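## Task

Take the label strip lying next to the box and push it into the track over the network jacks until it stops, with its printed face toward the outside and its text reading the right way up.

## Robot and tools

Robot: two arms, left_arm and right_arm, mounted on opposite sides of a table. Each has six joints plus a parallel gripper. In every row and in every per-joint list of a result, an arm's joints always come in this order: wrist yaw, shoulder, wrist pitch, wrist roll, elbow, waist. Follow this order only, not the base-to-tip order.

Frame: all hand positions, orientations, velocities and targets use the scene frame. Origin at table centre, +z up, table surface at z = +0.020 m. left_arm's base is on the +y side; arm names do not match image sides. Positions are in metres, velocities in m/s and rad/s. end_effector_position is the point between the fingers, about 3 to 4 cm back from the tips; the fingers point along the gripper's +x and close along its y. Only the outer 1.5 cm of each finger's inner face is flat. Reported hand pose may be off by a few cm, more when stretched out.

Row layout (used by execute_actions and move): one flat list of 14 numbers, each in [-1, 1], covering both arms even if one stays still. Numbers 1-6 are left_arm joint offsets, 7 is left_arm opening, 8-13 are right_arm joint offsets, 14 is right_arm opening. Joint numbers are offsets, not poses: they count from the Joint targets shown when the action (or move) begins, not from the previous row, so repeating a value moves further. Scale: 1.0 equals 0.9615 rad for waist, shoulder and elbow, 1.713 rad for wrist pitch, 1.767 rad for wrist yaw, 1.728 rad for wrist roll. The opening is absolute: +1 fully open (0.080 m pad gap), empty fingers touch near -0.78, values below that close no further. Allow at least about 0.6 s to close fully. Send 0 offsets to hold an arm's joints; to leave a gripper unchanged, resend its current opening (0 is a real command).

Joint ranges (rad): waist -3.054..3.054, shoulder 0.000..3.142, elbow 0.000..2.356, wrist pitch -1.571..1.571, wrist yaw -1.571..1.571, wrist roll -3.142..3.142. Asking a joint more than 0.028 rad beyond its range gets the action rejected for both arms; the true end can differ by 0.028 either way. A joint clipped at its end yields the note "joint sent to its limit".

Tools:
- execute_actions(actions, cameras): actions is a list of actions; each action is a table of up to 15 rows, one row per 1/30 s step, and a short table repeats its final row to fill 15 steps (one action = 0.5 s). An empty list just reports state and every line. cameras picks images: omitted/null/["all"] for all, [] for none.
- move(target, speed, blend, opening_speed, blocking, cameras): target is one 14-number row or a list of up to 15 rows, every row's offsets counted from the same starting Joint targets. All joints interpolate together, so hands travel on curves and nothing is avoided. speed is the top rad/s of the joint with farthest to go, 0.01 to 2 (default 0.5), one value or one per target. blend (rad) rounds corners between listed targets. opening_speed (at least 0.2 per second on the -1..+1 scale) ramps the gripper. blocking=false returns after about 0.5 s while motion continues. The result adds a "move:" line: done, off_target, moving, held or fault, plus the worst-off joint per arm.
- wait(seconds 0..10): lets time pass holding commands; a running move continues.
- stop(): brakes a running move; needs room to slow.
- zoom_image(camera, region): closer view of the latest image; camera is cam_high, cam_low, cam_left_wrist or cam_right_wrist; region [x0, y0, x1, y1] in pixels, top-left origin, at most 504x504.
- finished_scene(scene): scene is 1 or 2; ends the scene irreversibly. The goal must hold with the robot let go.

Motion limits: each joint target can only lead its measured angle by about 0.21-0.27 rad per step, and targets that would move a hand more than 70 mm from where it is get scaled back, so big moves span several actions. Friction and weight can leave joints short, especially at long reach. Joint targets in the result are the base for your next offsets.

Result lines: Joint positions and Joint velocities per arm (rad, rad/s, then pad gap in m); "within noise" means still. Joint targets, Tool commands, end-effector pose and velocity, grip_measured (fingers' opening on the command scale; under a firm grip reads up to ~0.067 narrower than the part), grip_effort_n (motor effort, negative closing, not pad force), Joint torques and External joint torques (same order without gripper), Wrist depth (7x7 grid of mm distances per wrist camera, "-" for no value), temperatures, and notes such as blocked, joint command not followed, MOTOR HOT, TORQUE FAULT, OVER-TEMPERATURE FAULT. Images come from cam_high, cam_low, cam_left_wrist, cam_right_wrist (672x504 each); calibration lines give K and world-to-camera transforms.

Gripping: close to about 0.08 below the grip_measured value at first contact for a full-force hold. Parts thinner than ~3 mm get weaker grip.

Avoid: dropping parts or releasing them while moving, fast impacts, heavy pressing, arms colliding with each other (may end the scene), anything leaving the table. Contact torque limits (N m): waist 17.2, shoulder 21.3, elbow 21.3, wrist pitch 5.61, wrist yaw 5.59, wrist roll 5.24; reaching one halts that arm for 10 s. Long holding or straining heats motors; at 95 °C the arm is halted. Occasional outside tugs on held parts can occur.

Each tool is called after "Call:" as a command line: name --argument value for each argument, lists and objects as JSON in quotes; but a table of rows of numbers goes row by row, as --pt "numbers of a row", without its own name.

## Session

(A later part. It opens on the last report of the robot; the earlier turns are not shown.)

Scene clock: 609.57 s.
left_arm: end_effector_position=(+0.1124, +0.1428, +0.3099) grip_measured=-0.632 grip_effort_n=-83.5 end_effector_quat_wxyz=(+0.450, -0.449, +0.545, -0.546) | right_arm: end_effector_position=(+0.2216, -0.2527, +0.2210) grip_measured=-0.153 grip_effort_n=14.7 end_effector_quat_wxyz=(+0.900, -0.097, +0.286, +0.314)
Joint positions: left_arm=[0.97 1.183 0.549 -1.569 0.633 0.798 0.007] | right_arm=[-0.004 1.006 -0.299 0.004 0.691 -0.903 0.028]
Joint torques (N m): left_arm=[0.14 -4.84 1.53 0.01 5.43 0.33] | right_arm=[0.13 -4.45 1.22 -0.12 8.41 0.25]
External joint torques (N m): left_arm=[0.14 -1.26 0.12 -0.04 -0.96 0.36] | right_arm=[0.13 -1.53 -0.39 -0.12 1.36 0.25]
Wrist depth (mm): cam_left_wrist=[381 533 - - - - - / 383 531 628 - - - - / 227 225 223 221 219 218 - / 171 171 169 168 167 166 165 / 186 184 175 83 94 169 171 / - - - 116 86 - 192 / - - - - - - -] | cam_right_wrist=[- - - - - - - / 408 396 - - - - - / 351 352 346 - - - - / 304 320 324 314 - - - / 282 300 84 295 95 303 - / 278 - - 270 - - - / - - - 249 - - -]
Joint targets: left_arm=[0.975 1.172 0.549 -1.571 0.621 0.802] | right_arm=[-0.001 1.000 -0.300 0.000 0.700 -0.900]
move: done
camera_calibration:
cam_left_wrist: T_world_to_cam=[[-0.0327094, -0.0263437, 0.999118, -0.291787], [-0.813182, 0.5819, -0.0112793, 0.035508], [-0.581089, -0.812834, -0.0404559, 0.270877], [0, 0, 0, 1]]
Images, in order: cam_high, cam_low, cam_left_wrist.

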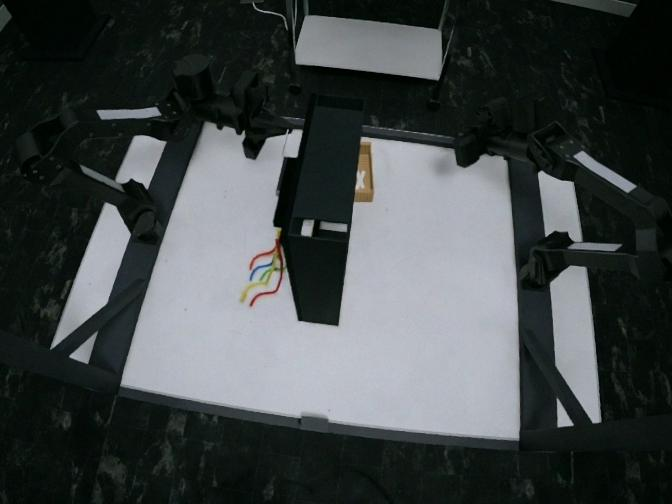

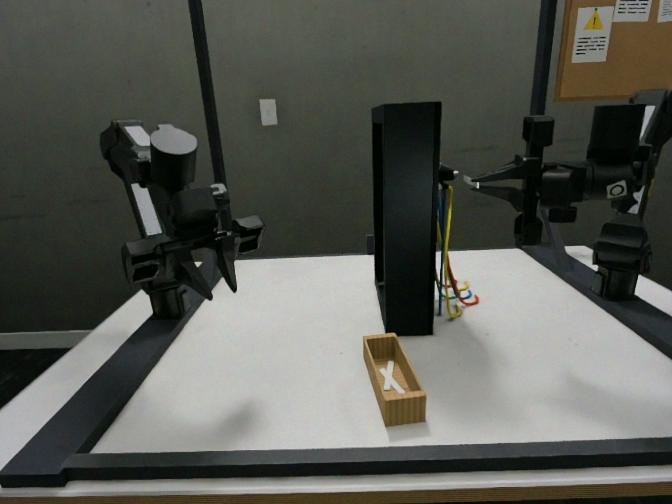

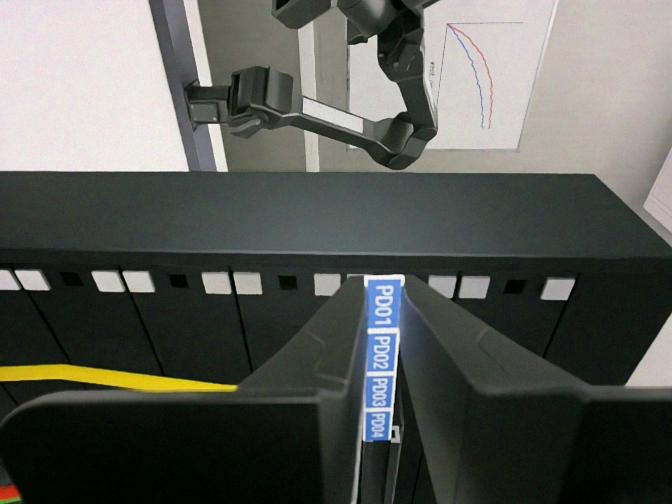

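Call:
move --pt "-0.0175 0.0603 0.0067 0 0.0634 -0.0406 -0.8 0 0 0 0 0 0 -0.15" --pt "-0.0175 0.0234 0 0 0.0229 -0.0406 -0.8 0 0 0 0 0 0 -0.15" --speed '[0.1,0.06]' --cameras '["cam_left_wrist","cam_high","cam_low"]'

Call:
zoom_image --camera "cam_left_wrist" --region '[350, 404, 420, 474]'

Call:
zoom_image --camera "cam_high" --region '[260, 120, 310, 200]'

Call:
zoom_image --camera "cam_low" --region '[430, 150, 490, 200]'

Scene clock: 670.47 s.
left_arm: end_effector_position=(+0.1098, +0.1342, +0.3118) grip_measured=-0.632 grip_effort_n=-83.5 end_effector_quat_wxyz=(+0.448, -0.447, +0.548, -0.547) | right_arm: end_effector_position=(+0.2216, -0.2527, +0.2210) grip_measured=-0.153 grip_effort_n=14.7 end_effector_quat_wxyz=(+0.900, -0.097, +0.286, +0.314)
Joint positions: left_arm=[0.949 1.205 0.549 -1.569 0.655 0.767 0.007] | right_arm=[-0.004 1.006 -0.299 0.004 0.691 -0.903 0.028]
Joint torques (N m): left_arm=[-0.16 -5.06 1.56 0.02 5.46 -0.31] | right_arm=[0.15 -4.42 1.23 -0.14 8.47 0.31]
External joint torques (N m): left_arm=[-0.16 -1.35 0.15 -0.03 -0.91 -0.31] | right_arm=[0.16 -1.51 -0.38 -0.14 1.41 0.3]
Motor temperatures (°C): left_arm=[25 27 39 24 33 22] | right_arm=[24 25 36 26 35 23]
Wrist depth (mm): cam_left_wrist=[382 539 - - - - - / 385 534 608 - - - - / 218 216 215 212 211 209 - / 165 164 163 162 161 161 160 / 174 170 164 83 93 160 159 / - 190 - 115 86 - 179 / - - - 154 - - -] | cam_right_wrist=[- - - - - - - / 406 396 - - - - - / 355 355 345 - - - - / 306 318 324 316 - - - / 286 299 84 295 95 302 - / 280 - - 269 - - - / - - - 249 - - -]
Joint targets: left_arm=[0.944 1.195 0.549 -1.571 0.643 0.763] | right_arm=[-0.001 1.000 -0.300 0.000 0.700 -0.900]
move: done
camera_calibration:
cam_left_wrist: T_world_to_cam=[[-0.0324477, -0.026618, 0.999119, -0.294009], [-0.807826, 0.589327, -0.0105347, 0.036614], [-0.588527, -0.807456, -0.040625, 0.262588], [0, 0, 0, 1]]
Images, in order: cam_high, cam_low, cam_left_wrist.

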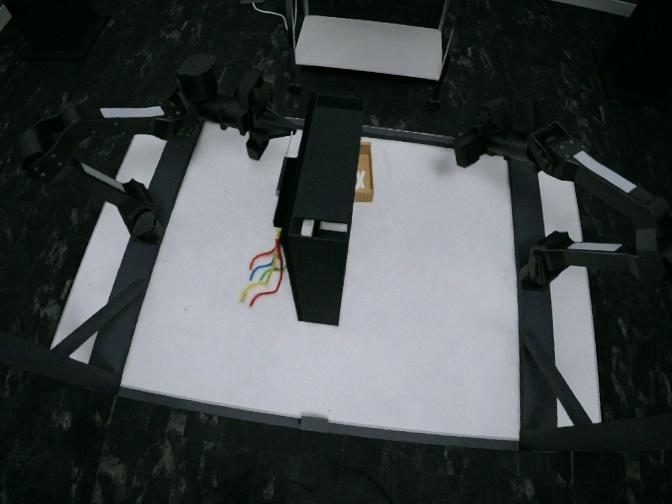

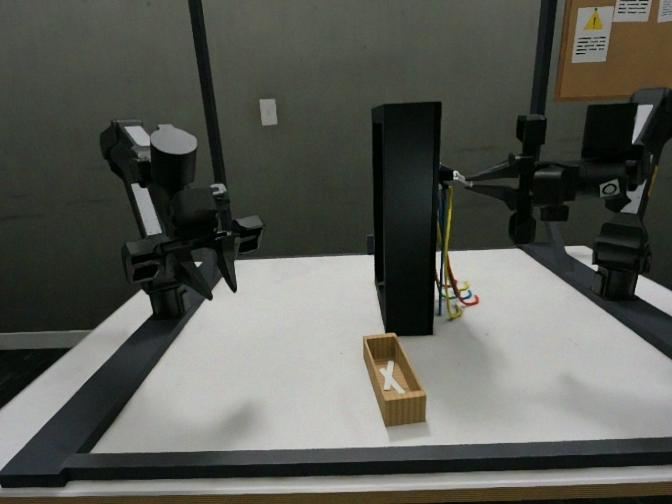

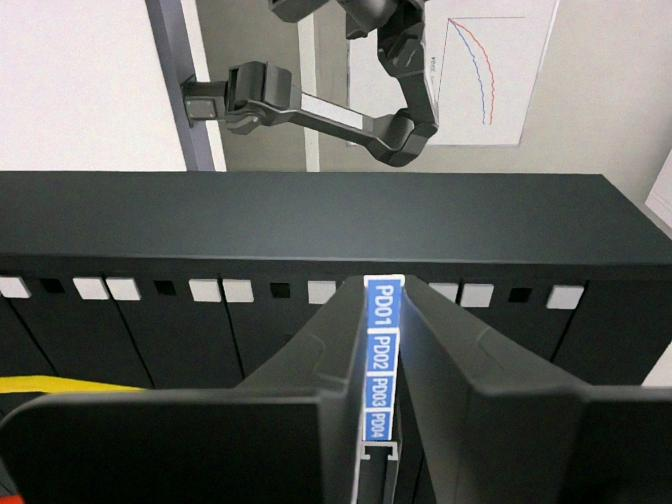

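Scaled by 7.200.

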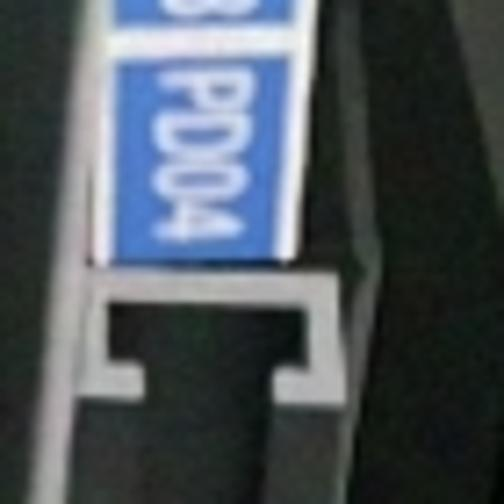

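Scaled by 6.300.

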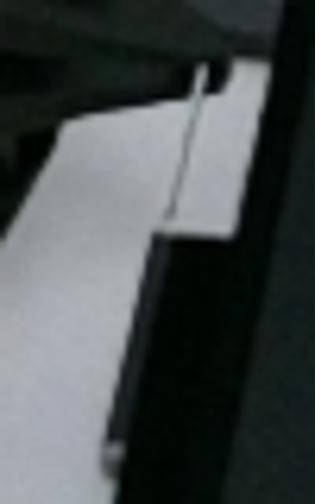

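Scaled by 8.400.

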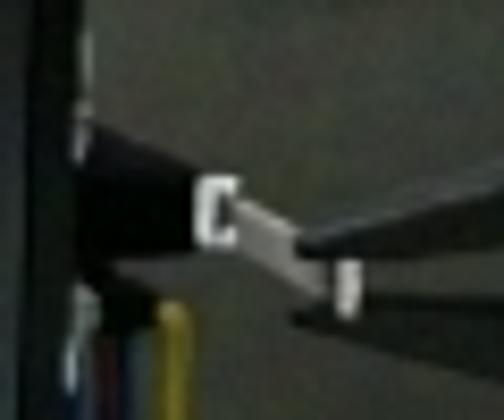

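Call:
move --target '[-0.0157,-0.0264,-0.0073,0,-0.0134,-0.0289,-0.8,0,0,0,0,0,0,-0.15]' --speed 0.05 --cameras '["cam_left_wrist","cam_high","cam_low"]'

Call:
zoom_image --camera "cam_left_wrist" --region '[350, 404, 420, 474]'

Call:
zoom_image --camera "cam_low" --region '[430, 150, 490, 200]'

Call:
zoom_image --camera "cam_high" --region '[260, 120, 310, 200]'

Scene clock: 714.50 s.
left_arm: end_effector_position=(+0.1013, +0.1339, +0.3124) grip_measured=-0.632 grip_effort_n=-83.5 end_effector_quat_wxyz=(+0.448, -0.447, +0.548, -0.548) | right_arm: end_effector_position=(+0.2216, -0.2527, +0.2210) grip_measured=-0.153 grip_effort_n=14.7 end_effector_quat_wxyz=(+0.900, -0.097, +0.286, +0.314)
Joint positions: left_arm=[0.921 1.18 0.536 -1.569 0.642 0.739 0.007] | right_arm=[-0.004 1.006 -0.299 0.004 0.691 -0.903 0.028]
Joint torques (N m): left_arm=[-0.16 -4.88 1.55 0.03 5.51 -0.34] | right_arm=[0.16 -4.44 1.21 -0.14 8.43 0.34]
External joint torques (N m): left_arm=[-0.16 -1.27 0.12 -0.02 -0.92 -0.34] | right_arm=[0.17 -1.53 -0.4 -0.14 1.37 0.32]
Wrist depth (mm): cam_left_wrist=[388 527 - - - - - / 385 537 610 - - - - / 198 198 196 194 192 191 202 / 159 156 153 149 148 148 146 / 174 170 164 82 94 161 159 / - 186 - 116 86 - 179 / - - - 153 - - -] | cam_right_wrist=[- - - - - - - / 407 397 - - - - - / 352 352 347 - - - - / 305 320 325 314 - - - / 286 300 84 294 96 301 - / 278 - - 271 - - - / - - - 249 - - -]
Joint targets: left_arm=[0.917 1.169 0.536 -1.571 0.630 0.735] | right_arm=[-0.001 1.000 -0.300 0.000 0.700 -0.900]
move: done
camera_calibration:
cam_left_wrist: T_world_to_cam=[[-0.0327468, -0.0263531, 0.999116, -0.294941], [-0.807598, 0.589632, -0.0109173, 0.0300364], [-0.588823, -0.807242, -0.0405913, 0.257399], [0, 0, 0, 1]]
Images, in order: cam_high, cam_low, cam_left_wrist.

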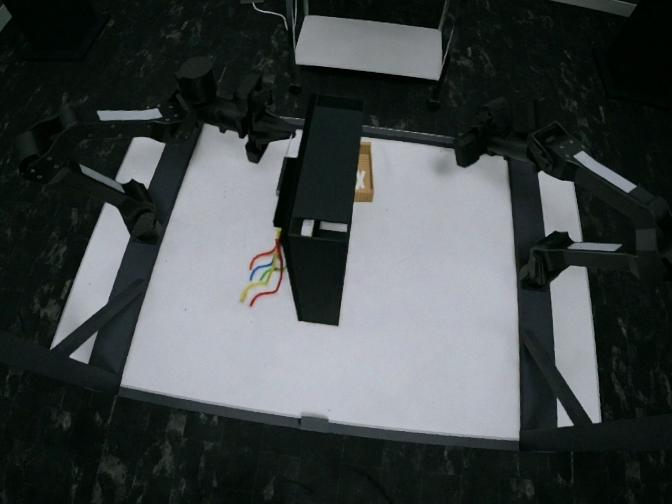

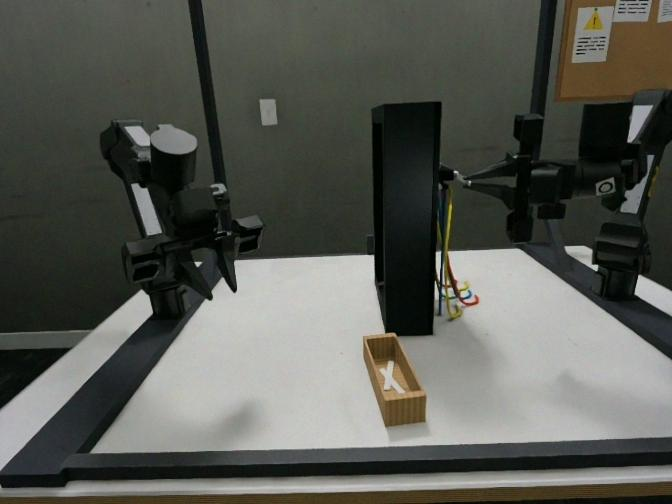

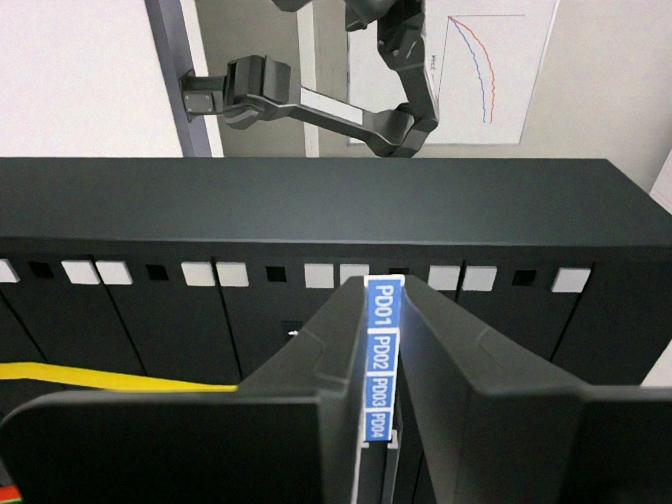

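Scaled by 7.200.

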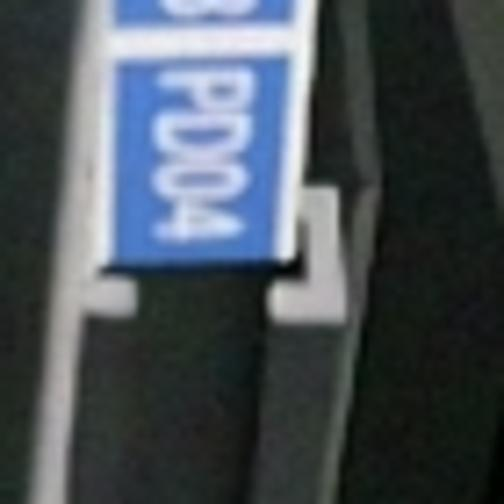

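Scaled by 8.400.

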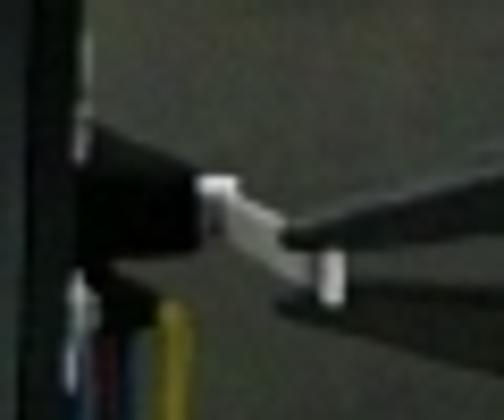

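Scaled by 6.300.

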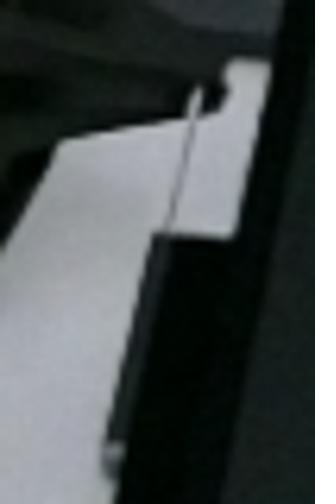

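Call:
move --target '[-0.017,-0.023,-0.0054,0,-0.0134,-0.0313,-0.8,0,0,0,0,0,0,-0.15]' --speed 0.05 --cameras '["cam_left_wrist","cam_high","cam_low"]'

Call:
zoom_image --camera "cam_left_wrist" --region '[350, 384, 420, 464]'

Call:
zoom_image --camera "cam_low" --region '[430, 150, 490, 200]'

Scene clock: 733.37 s.
left_arm: end_effector_position=(+0.0969, +0.1335, +0.3125) grip_measured=-0.632 grip_effort_n=-83.5 end_effector_quat_wxyz=(+0.452, -0.451, +0.544, -0.544) | right_arm: end_effector_position=(+0.2216, -0.2527, +0.2210) grip_measured=-0.153 grip_effort_n=15.1 end_effector_quat_wxyz=(+0.900, -0.097, +0.286, +0.314)
Joint positions: left_arm=[0.883 1.159 0.527 -1.569 0.63 0.717 0.007] | right_arm=[-0.004 1.006 -0.299 0.004 0.691 -0.903 0.028]
Joint torques (N m): left_arm=[0.1 -4.86 1.55 0.02 5.4 -0.95] | right_arm=[0.14 -4.41 1.23 -0.12 8.46 0.27]
External joint torques (N m): left_arm=[0.1 -1.47 0.14 -0.03 -0.96 -0.95] | right_arm=[0.14 -1.5 -0.38 -0.12 1.39 0.28]
Wrist depth (mm): cam_left_wrist=[380 529 - - - - - / 384 531 606 - - - - / 199 197 195 195 192 191 203 / 158 156 153 148 147 148 146 / 171 170 163 83 93 159 157 / - 145 - - - - 177 / - - - 149 - - -] | cam_right_wrist=[- - - - - - - / 408 400 - - - - - / 349 355 346 - - - - / 307 316 326 314 - - - / 282 299 84 296 95 303 - / 279 - - 270 - - - / - - - 249 - - -]
Joint targets: left_arm=[0.887 1.147 0.527 -1.571 0.618 0.705] | right_arm=[-0.001 1.000 -0.300 0.000 0.700 -0.900]
move: done
camera_calibration:
cam_left_wrist: T_world_to_cam=[[-0.0326177, -0.0266066, 0.999114, -0.295175], [-0.816718, 0.576926, -0.0112994, 0.0293899], [-0.576114, -0.816363, -0.0405481, 0.25444], [0, 0, 0, 1]]
Images, in order: cam_high, cam_low, cam_left_wrist.

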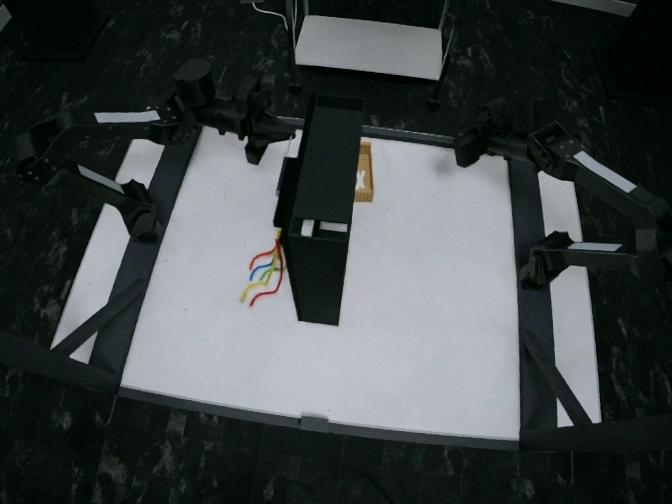

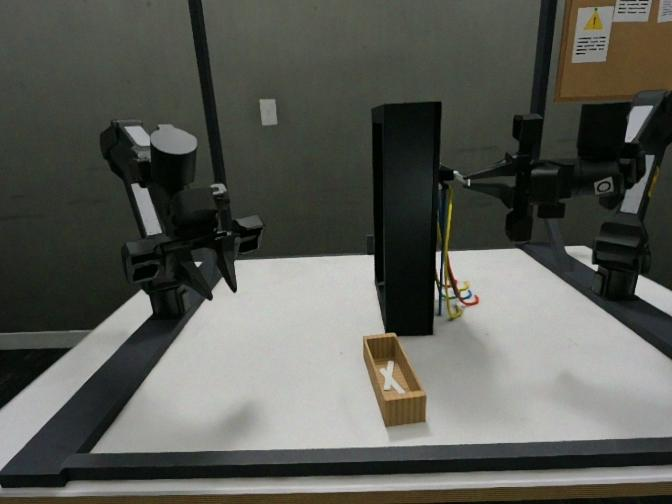

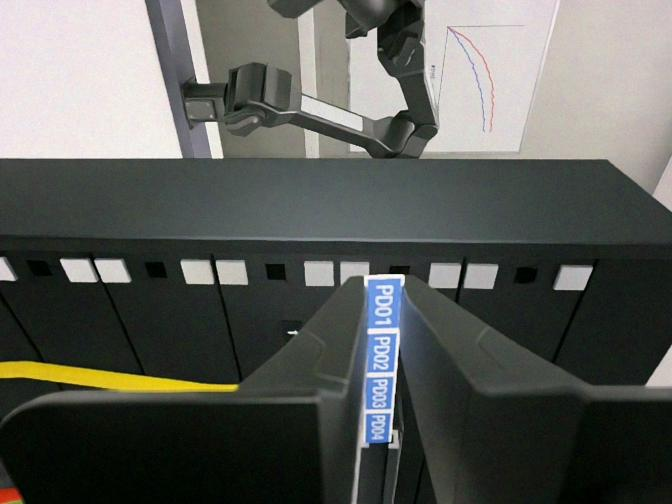

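Scaled by 6.300.

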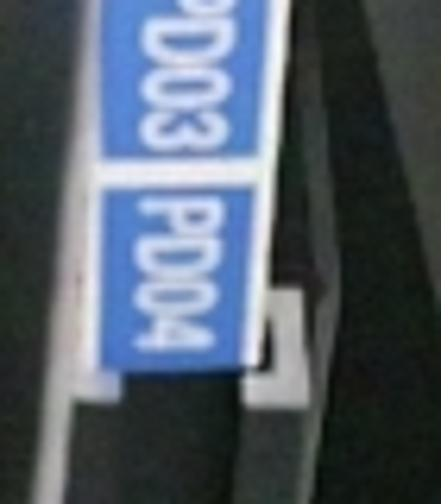

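Scaled by 8.400.

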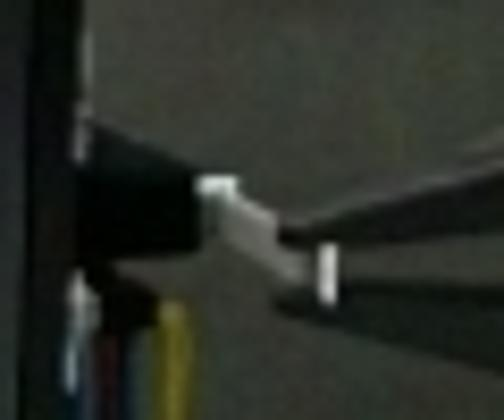

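Call:
move --pt "0.0168 0.0634 0.0111 0 0.0603 0.0298 -0.8 0 0 0 0 0 0 -0.15" --pt "0.0168 0.025 0.0046 0 0.0162 0.0298 -0.8 0 0 0 0 0 0 -0.15" --speed '[0.1,0.06]' --cameras '["cam_left_wrist","cam_low"]'

Call:
zoom_image --camera "cam_left_wrist" --region '[350, 404, 420, 474]'

Call:
zoom_image --camera "cam_low" --region '[430, 150, 490, 200]'

Scene clock: 757.17 s.
left_arm: end_effector_position=(+0.1001, +0.1320, +0.3126) grip_measured=-0.632 grip_effort_n=-83.5 end_effector_quat_wxyz=(+0.448, -0.447, +0.548, -0.547) | right_arm: end_effector_position=(+0.2216, -0.2527, +0.2210) grip_measured=-0.153 grip_effort_n=14.7 end_effector_quat_wxyz=(+0.900, -0.097, +0.286, +0.314)
Joint positions: left_arm=[0.911 1.182 0.535 -1.569 0.644 0.73 0.007] | right_arm=[-0.004 1.006 -0.299 0.004 0.691 -0.903 0.028]
Joint torques (N m): left_arm=[0.13 -4.91 1.57 0.03 5.47 0.31] | right_arm=[0.15 -4.46 1.22 -0.12 8.42 0.33]
External joint torques (N m): left_arm=[0.13 -1.33 0.15 -0.02 -0.9 0.31] | right_arm=[0.15 -1.57 -0.4 -0.12 1.34 0.32]
Wrist depth (mm): cam_left_wrist=[387 534 - - - - - / 386 540 605 - - - - / 195 195 193 192 190 189 199 / 156 153 152 147 146 145 144 / 170 169 161 82 94 159 155 / - 146 - - 86 - 176 / - - - - - - -] | cam_right_wrist=[- - - - - - - / 409 398 - - - - - / 353 348 348 - - - - / 304 319 327 313 - - - / 284 301 84 295 95 302 - / 280 - - 269 - - - / - - - 249 - - -]
Joint targets: left_arm=[0.916 1.171 0.535 -1.571 0.633 0.734] | right_arm=[0.000 1.000 -0.300 0.000 0.700 -0.900]
move: done
camera_calibration:
cam_left_wrist: T_world_to_cam=[[-0.0318771, -0.027029, 0.999126, -0.295229], [-0.807832, 0.58933, -0.00983094, 0.0299005], [-0.58855, -0.80744, -0.0406211, 0.255185], [0, 0, 0, 1]]
Images, in order: cam_low, cam_left_wrist.

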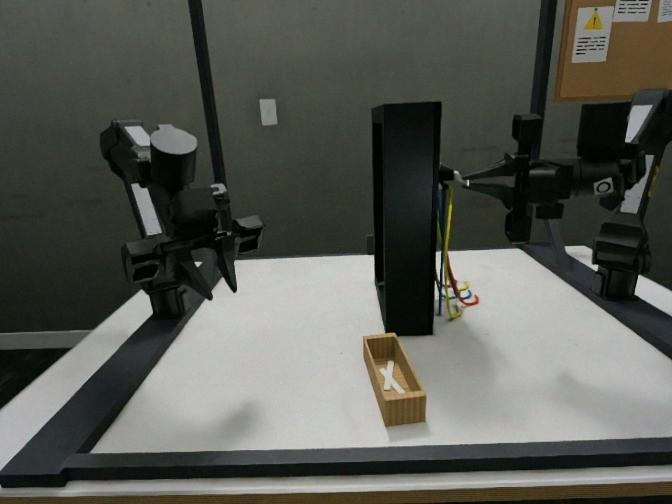

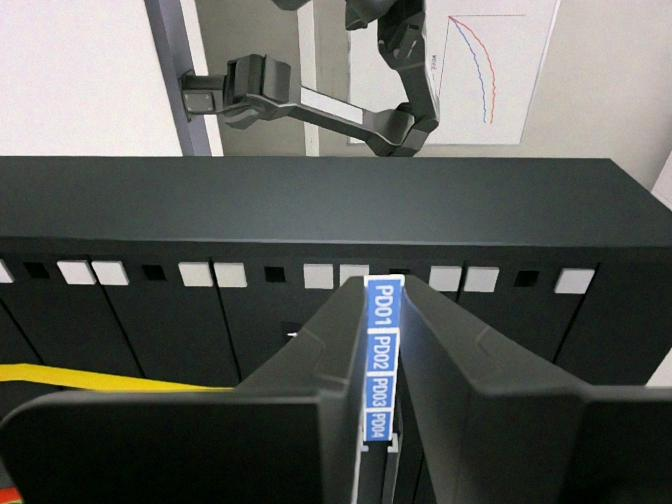

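Scaled by 7.200.

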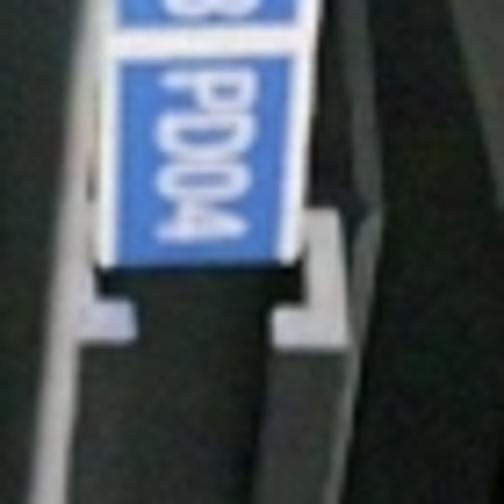

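Scaled by 8.400.

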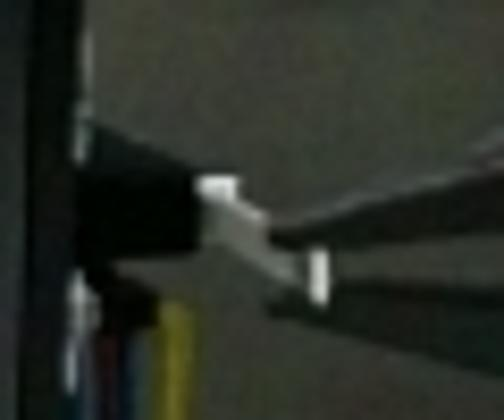

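Call:
move --pt "-0.0072 0.0364 0.0064 0 0.0447 -0.0123 -0.8 0 0 0 0 0 0 -0.15" --pt "-0.0072 0.0037 0.001 0 0.0015 -0.0123 -0.8 0 0 0 0 0 0 -0.15" --pt "-0.0235 -0.0206 -0.0047 0 -0.0127 -0.0422 -0.8 0 0 0 0 0 0 -0.15" --speed '[0.1,0.06,0.05]' --cameras '["cam_left_wrist","cam_low"]'

Call:
zoom_image --camera "cam_left_wrist" --region '[350, 384, 420, 464]'

Call:
zoom_image --camera "cam_low" --region '[430, 150, 490, 200]'

Scene clock: 795.53 s.
left_arm: end_effector_position=(+0.0965, +0.1312, +0.3126) grip_measured=-0.632 grip_effort_n=-83.5 end_effector_quat_wxyz=(+0.453, -0.452, +0.544, -0.543) | right_arm: end_effector_position=(+0.2216, -0.2527, +0.2210) grip_measured=-0.153 grip_effort_n=14.7 end_effector_quat_wxyz=(+0.900, -0.097, +0.286, +0.314)
Joint positions: left_arm=[0.869 1.163 0.527 -1.569 0.633 0.707 0.007] | right_arm=[-0.004 1.006 -0.299 0.004 0.691 -0.903 0.028]
Joint torques (N m): left_arm=[0.15 -5.06 1.57 0.03 5.35 -1.11] | right_arm=[0.14 -4.47 1.24 -0.12 8.43 0.28]
External joint torques (N m): left_arm=[0.15 -1.58 0.13 -0.02 -1.06 -1.11] | right_arm=[0.14 -1.57 -0.38 -0.12 1.37 0.28]
Wrist depth (mm): cam_left_wrist=[382 523 - - - - - / 384 537 609 - - - - / 200 199 197 196 194 192 204 / 157 152 151 147 147 145 144 / 169 166 160 82 93 155 154 / - 181 - - - - 169 / - - - - - - -] | cam_right_wrist=[- - - - - - - / 409 401 - - - - - / 354 352 346 - - - - / 307 317 324 315 - - - / 282 302 84 296 96 302 - / 278 - - 269 - - - / - - - 249 - - -]
Joint targets: left_arm=[0.874 1.151 0.527 -1.571 0.621 0.693] | right_arm=[0.000 1.000 -0.300 0.000 0.700 -0.900]
move: done
camera_calibration:
cam_left_wrist: T_world_to_cam=[[-0.031407, -0.027718, 0.999122, -0.295238], [-0.819362, 0.573191, -0.00985466, 0.0307207], [-0.572415, -0.818953, -0.0407133, 0.25235], [0, 0, 0, 1]]
Images, in order: cam_low, cam_left_wrist.

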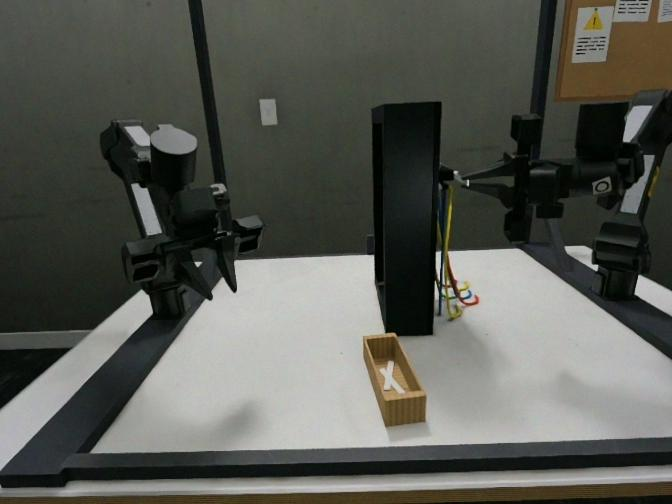

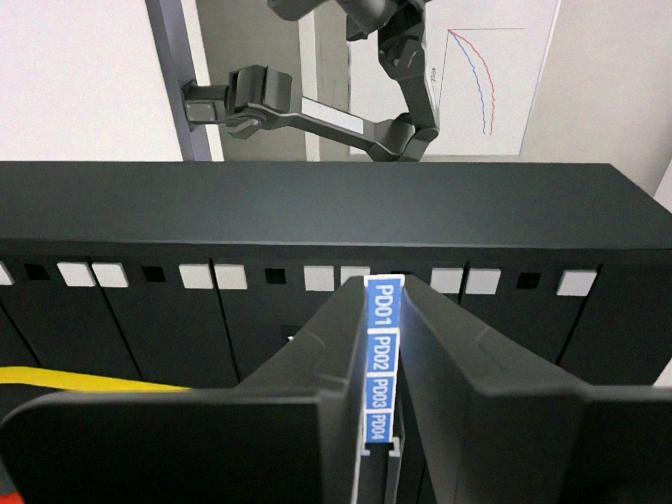

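Scaled by 6.300.

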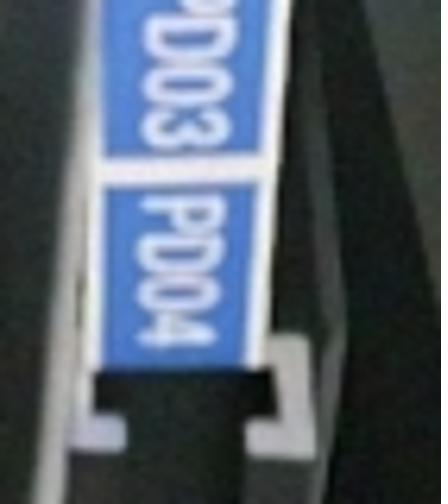

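Scaled by 8.400.

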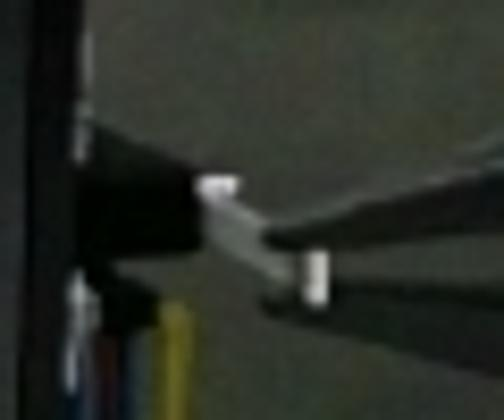

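Call:
move --pt "0.0243 0.0572 0.0111 0 0.0572 0.0426 -0.8 0 0 0 0 0 0 -0.15" --pt "0.0192 0.0203 0.004 0 0.0127 0.0354 -0.8 0 0 0 0 0 0 -0.15" --pt "0.0023 -0.0046 -0.0019 0 -0.0018 0.0042 -0.8 0 0 0 0 0 0 -0.15" --speed '[0.1,0.06,0.05]' --cameras '["cam_left_wrist","cam_low"]'

Call:
zoom_image --camera "cam_left_wrist" --region '[350, 384, 420, 464]'

Call:
zoom_image --camera "cam_low" --region '[430, 150, 490, 200]'

Scene clock: 828.17 s.
left_arm: end_effector_position=(+0.0918, +0.1319, +0.3127) grip_measured=-0.632 grip_effort_n=-83.5 end_effector_quat_wxyz=(+0.448, -0.447, +0.548, -0.547) | right_arm: end_effector_position=(+0.2216, -0.2527, +0.2210) grip_measured=-0.153 grip_effort_n=15.1 end_effector_quat_wxyz=(+0.900, -0.097, +0.286, +0.314)
Joint positions: left_arm=[0.884 1.157 0.524 -1.569 0.631 0.702 0.007] | right_arm=[-0.004 1.006 -0.299 0.004 0.691 -0.903 0.028]
Joint torques (N m): left_arm=[-0.17 -4.73 1.59 0.03 5.51 -0.27] | right_arm=[0.14 -4.44 1.23 -0.13 8.46 0.28]
External joint torques (N m): left_arm=[-0.16 -1.35 0.17 -0.02 -0.85 -0.3] | right_arm=[0.15 -1.54 -0.37 -0.13 1.45 0.26]
Wrist depth (mm): cam_left_wrist=[382 523 - - - - - / 384 533 610 713 - - - / 176 175 174 173 171 170 169 / 148 147 146 143 143 141 140 / 170 169 161 82 94 158 156 / - - - 116 86 - 175 / - - - 149 - - -] | cam_right_wrist=[- - - - - - - / 409 397 - - - - - / 351 354 345 - - - - / 308 318 324 313 - - - / 286 299 84 294 96 301 - / 280 - - 269 - - - / - - - 248 - - -]
Joint targets: left_arm=[0.879 1.147 0.524 -1.571 0.619 0.697] | right_arm=[0.000 1.000 -0.300 0.000 0.700 -0.900]
move: done
camera_calibration:
cam_left_wrist: T_world_to_cam=[[-0.0316947, -0.0273525, 0.999123, -0.295514], [-0.807609, 0.589642, -0.00947711, 0.0230654], [-0.588866, -0.807202, -0.0407787, 0.250283], [0, 0, 0, 1]]
Images, in order: cam_low, cam_left_wrist.

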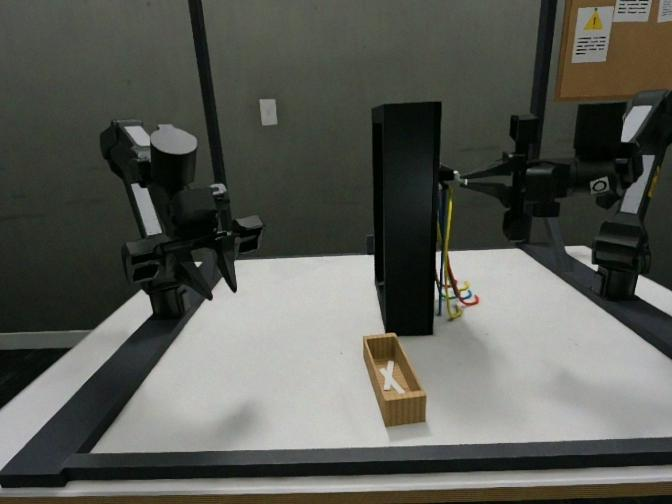

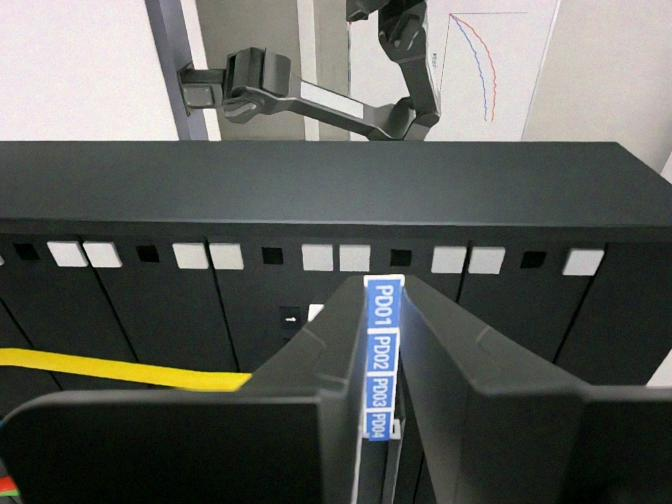

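Scaled by 6.300.

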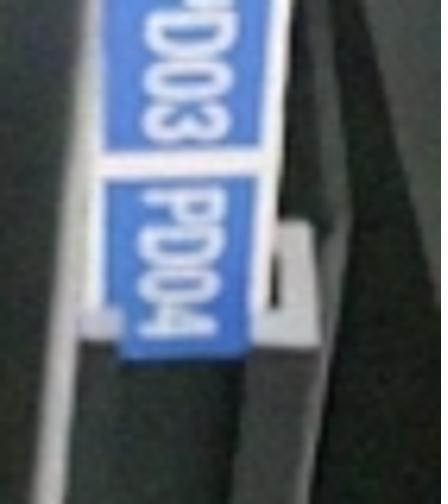

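Scaled by 8.400.

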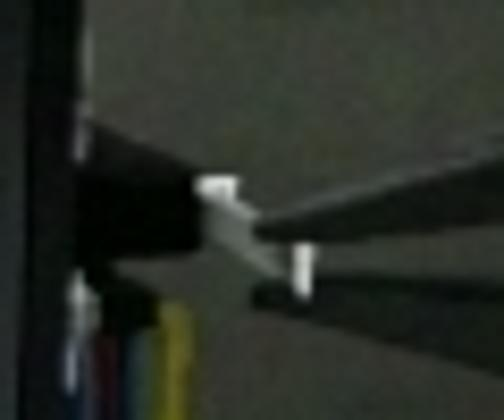

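Call:
move --target '[-0.0307,-0.0423,-0.011,0,-0.0227,-0.0564,-0.8,0,0,0,0,0,0,-0.15]' --speed 0.08 --cameras '["cam_left_wrist","cam_high"]'

Call:
zoom_image --camera "cam_left_wrist" --region '[330, 344, 440, 464]'

Call:
zoom_image --camera "cam_high" --region '[250, 110, 310, 210]'

Scene clock: 843.63 s.
left_arm: end_effector_position=(+0.0772, +0.1315, +0.3129) grip_measured=-0.632 grip_effort_n=-83.5 end_effector_quat_wxyz=(+0.447, -0.447, +0.548, -0.548) | right_arm: end_effector_position=(+0.2216, -0.2527, +0.2210) grip_measured=-0.153 grip_effort_n=14.7 end_effector_quat_wxyz=(+0.900, -0.097, +0.286, +0.314)
Joint positions: left_arm=[0.83 1.116 0.505 -1.569 0.609 0.648 0.007] | right_arm=[-0.004 1.006 -0.299 0.004 0.691 -0.903 0.028]
Joint torques (N m): left_arm=[-0.17 -4.33 1.62 0.03 5.53 -0.35] | right_arm=[0.16 -4.38 1.23 -0.12 8.45 0.34]
External joint torques (N m): left_arm=[-0.17 -1.07 0.15 -0.02 -0.98 -0.35] | right_arm=[0.16 -1.44 -0.41 -0.12 1.32 0.34]
Wrist depth (mm): cam_left_wrist=[386 528 - - - - - / 368 470 581 643 628 - - / 143 151 141 139 147 136 135 / 147 146 143 141 140 138 139 / 170 162 160 83 93 157 156 / - - - 115 - - 175 / - - - - - - -] | cam_right_wrist=[- - - - - - - / 401 401 - - - - - / 352 353 348 - - - - / 307 319 324 317 - - - / 283 300 84 295 95 302 - / 279 - - 270 - - - / - - - 250 - - -]
Joint targets: left_arm=[0.824 1.107 0.505 -1.571 0.597 0.643] | right_arm=[0.000 1.000 -0.300 0.000 0.700 -0.900]
move: done
camera_calibration:
cam_left_wrist: T_world_to_cam=[[-0.0322639, -0.0268087, 0.99912, -0.296272], [-0.807379, 0.589945, -0.0102425, 0.0117043], [-0.589151, -0.806998, -0.0406787, 0.24132], [0, 0, 0, 1]]
Images, in order: cam_high, cam_left_wrist.

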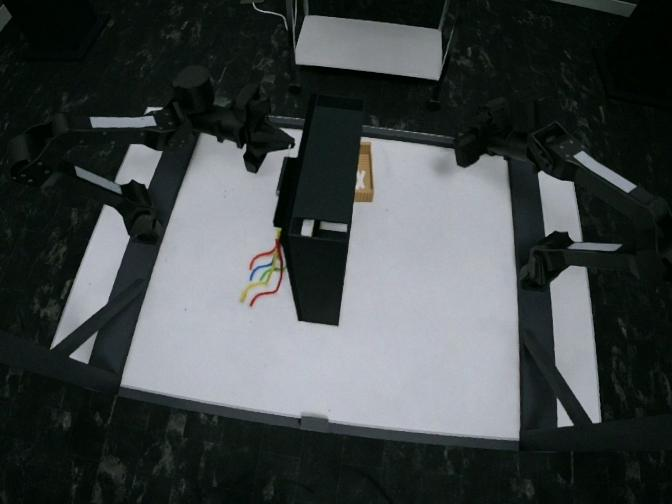

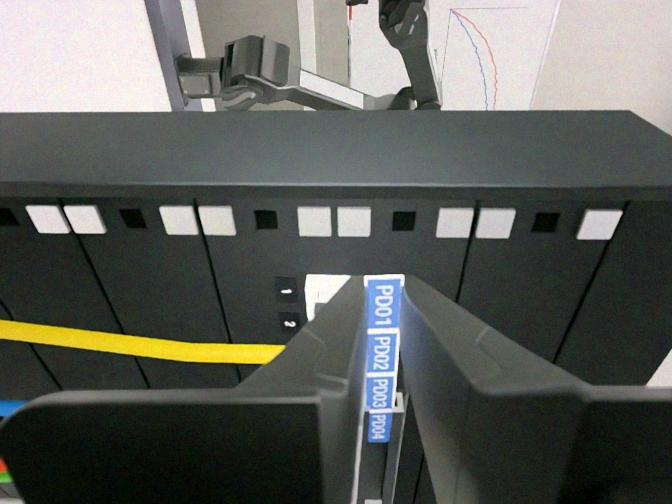

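Scaled by 4.200.

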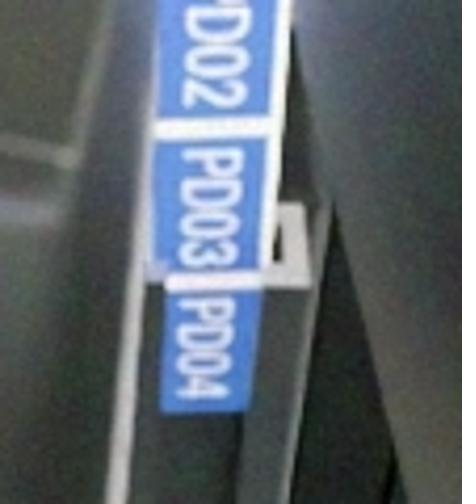

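Scaled by 5.040.

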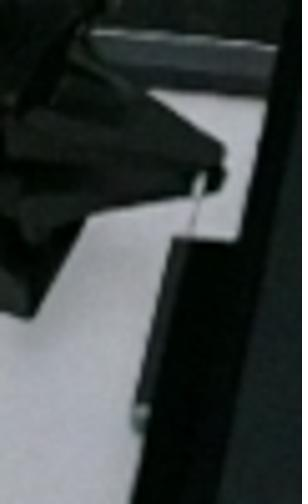

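Call:
move --target '[-0.0329,-0.0393,-0.011,0,-0.0197,-0.0605,-0.8,0,0,0,0,0,0,-0.15]' --speed 0.08 --cameras '["cam_left_wrist","cam_high"]'

Call:
zoom_image --camera "cam_left_wrist" --region '[280, 254, 440, 464]'

Call:
zoom_image --camera "cam_high" --region '[250, 110, 310, 210]'

Scene clock: 855.63 s.
left_arm: end_effector_position=(+0.0633, +0.1313, +0.3132) grip_measured=-0.632 grip_effort_n=-83.5 end_effector_quat_wxyz=(+0.448, -0.447, +0.547, -0.547) | right_arm: end_effector_position=(+0.2216, -0.2527, +0.2210) grip_measured=-0.153 grip_effort_n=14.7 end_effector_quat_wxyz=(+0.900, -0.097, +0.286, +0.314)
Joint positions: left_arm=[0.772 1.077 0.486 -1.569 0.59 0.592 0.007] | right_arm=[-0.004 1.006 -0.299 0.004 0.691 -0.903 0.028]
Joint torques (N m): left_arm=[-0.2 -3.94 1.63 0.04 5.68 -0.57] | right_arm=[0.15 -4.42 1.23 -0.13 8.45 0.26]
External joint torques (N m): left_arm=[-0.2 -0.86 0.13 -0.01 -0.9 -0.57] | right_arm=[0.14 -1.48 -0.39 -0.13 1.36 0.29]
Wrist depth (mm): cam_left_wrist=[383 531 583 - - - - / 183 165 162 160 158 169 154 / 130 128 129 126 124 123 121 / 147 145 143 137 139 137 138 / 175 162 156 82 93 157 156 / - - - 115 - - 175 / - - - 148 - - -] | cam_right_wrist=[- - - - - - - / 407 398 - - - - - / 355 355 348 - - - - / 306 318 327 315 - - - / 286 302 84 295 95 301 - / 279 - - 269 - - - / - - - 250 - - -]
Joint targets: left_arm=[0.766 1.069 0.486 -1.571 0.578 0.585] | right_arm=[0.000 1.000 -0.300 0.000 0.700 -0.900]
move: done
camera_calibration:
cam_left_wrist: T_world_to_cam=[[-0.0329107, -0.0259824, 0.999121, -0.297082], [-0.808719, 0.588086, -0.0113457, 0.00125766], [-0.587274, -0.808381, -0.0403668, 0.232938], [0, 0, 0, 1]]
Images, in order: cam_high, cam_left_wrist.

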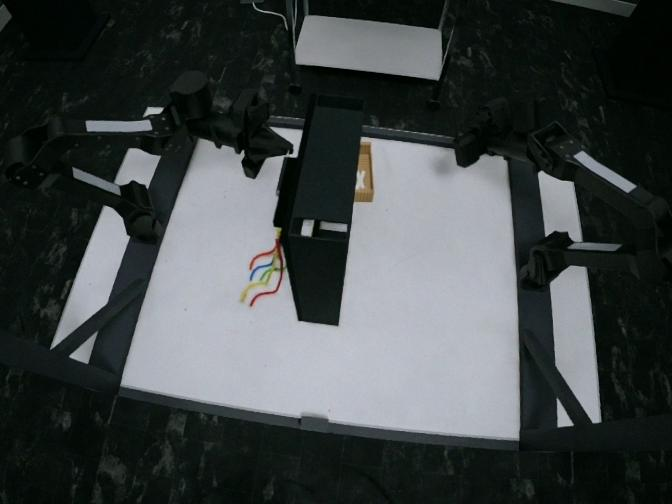

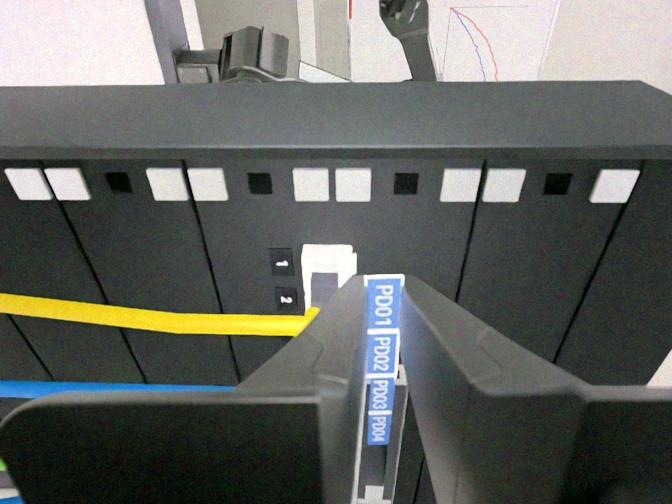

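Scaled by 2.400.

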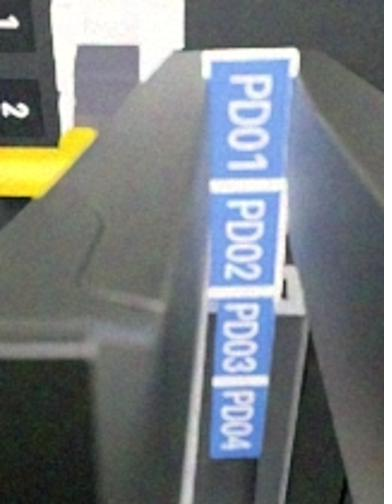

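Scaled by 5.040.

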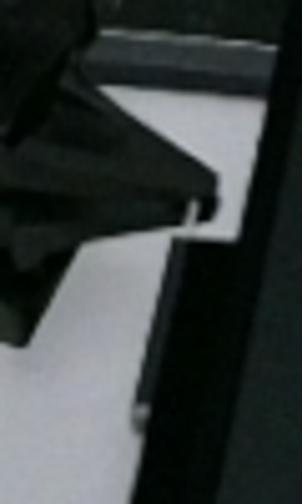

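Call:
move --pt "0.0011 0 0 0 0 0.0042 -0.8 0 0 0 0 0 0 -0.15" --pt "0.0011 0 0 0 0 0.0042 -0.5 0 0 0 0 0 0 -0.15" --pt "0.0431 -0.0953 -0.0289 0 -0.0417 0.0791 -0.5 0 0 0 0 0 0 -0.15" --pt "0.1417 0.0312 0.0092 0 0.0356 0.2135 -0.95 0 0 0 0 0 0 -0.15" --speed '[0.1,0.1,0.1,0.3]' --opening_speed 0.4 --cameras '["cam_left_wrist","cam_high"]'

Call:
zoom_image --camera "cam_high" --region '[250, 110, 310, 210]'

Call:
zoom_image --camera "cam_left_wrist" --region '[280, 254, 480, 504]'

Scene clock: 898.87 s.
left_arm: end_effector_position=(+0.0903, +0.1554, +0.3133) grip_measured=-0.777 grip_effort_n=-83.5 end_effector_quat_wxyz=(+0.435, -0.435, +0.556, -0.558) | right_arm: end_effector_position=(+0.2216, -0.2527, +0.2210) grip_measured=-0.153 grip_effort_n=14.7 end_effector_quat_wxyz=(+0.900, -0.097, +0.286, +0.314)
Joint positions: left_arm=[1.012 1.093 0.499 -1.569 0.596 0.786 0] | right_arm=[-0.004 1.006 -0.299 0.004 0.691 -0.903 0.028]
Joint torques (N m): left_arm=[0.13 -2.18 1.76 0.04 9.03 0.32] | right_arm=[0.14 -4.46 1.24 -0.12 8.39 0.28]
External joint torques (N m): left_arm=[0.13 0.83 0.4 -0.01 2.67 0.33] | right_arm=[0.14 -1.5 -0.39 -0.12 1.28 0.27]
Wrist depth (mm): cam_left_wrist=[390 542 616 - - - - / 373 451 224 222 218 216 - / 165 163 161 160 160 157 157 / 179 178 175 169 171 171 169 / 211 211 194 76 91 197 - / - 180 - - - - - / - - - - - - -] | cam_right_wrist=[- - - - - - - / 406 398 - - - - - / 351 353 348 - - - - / 306 320 324 314 - - - / 284 300 84 295 95 302 - / 277 - - 270 - - - / - - - 248 - - -]
Joint targets: left_arm=[1.017 1.099 0.502 -1.571 0.613 0.790] | right_arm=[0.000 1.000 -0.300 0.000 0.700 -0.900]
move: done
camera_calibration:
cam_left_wrist: T_world_to_cam=[[-0.0357812, -0.0224257, 0.999108, -0.295871], [-0.780939, 0.624452, -0.0139516, 0.00155117], [-0.623582, -0.780741, -0.0398568, 0.267114], [0, 0, 0, 1]]
Images, in order: cam_high, cam_left_wrist.

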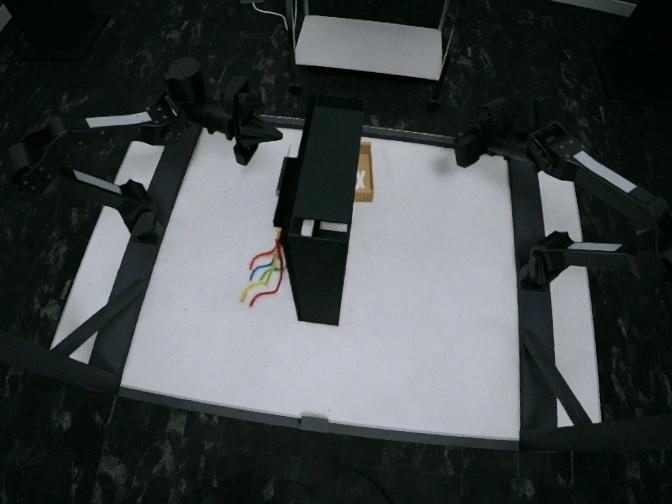

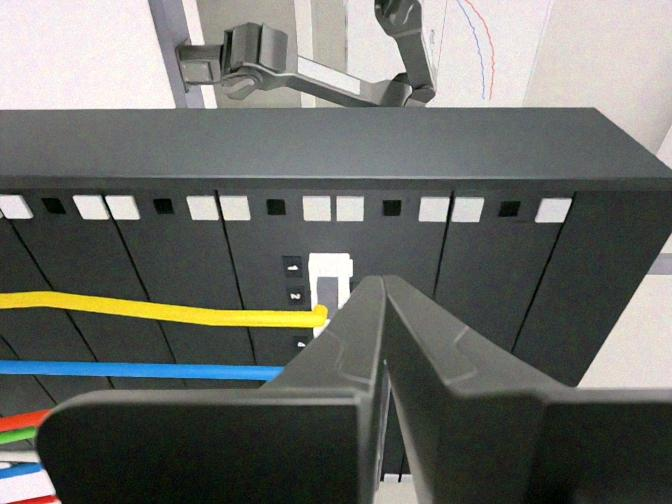

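Scaled by 5.040.

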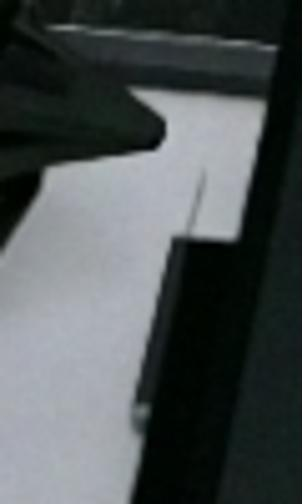

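Scaled by 2.016.

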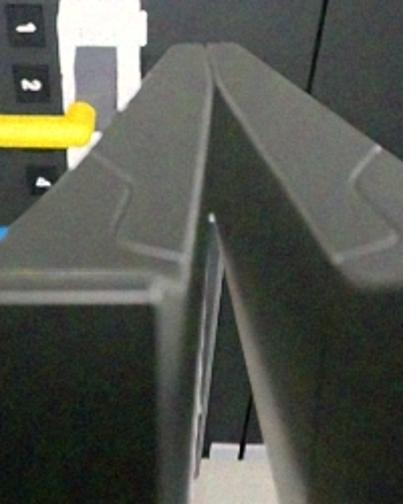

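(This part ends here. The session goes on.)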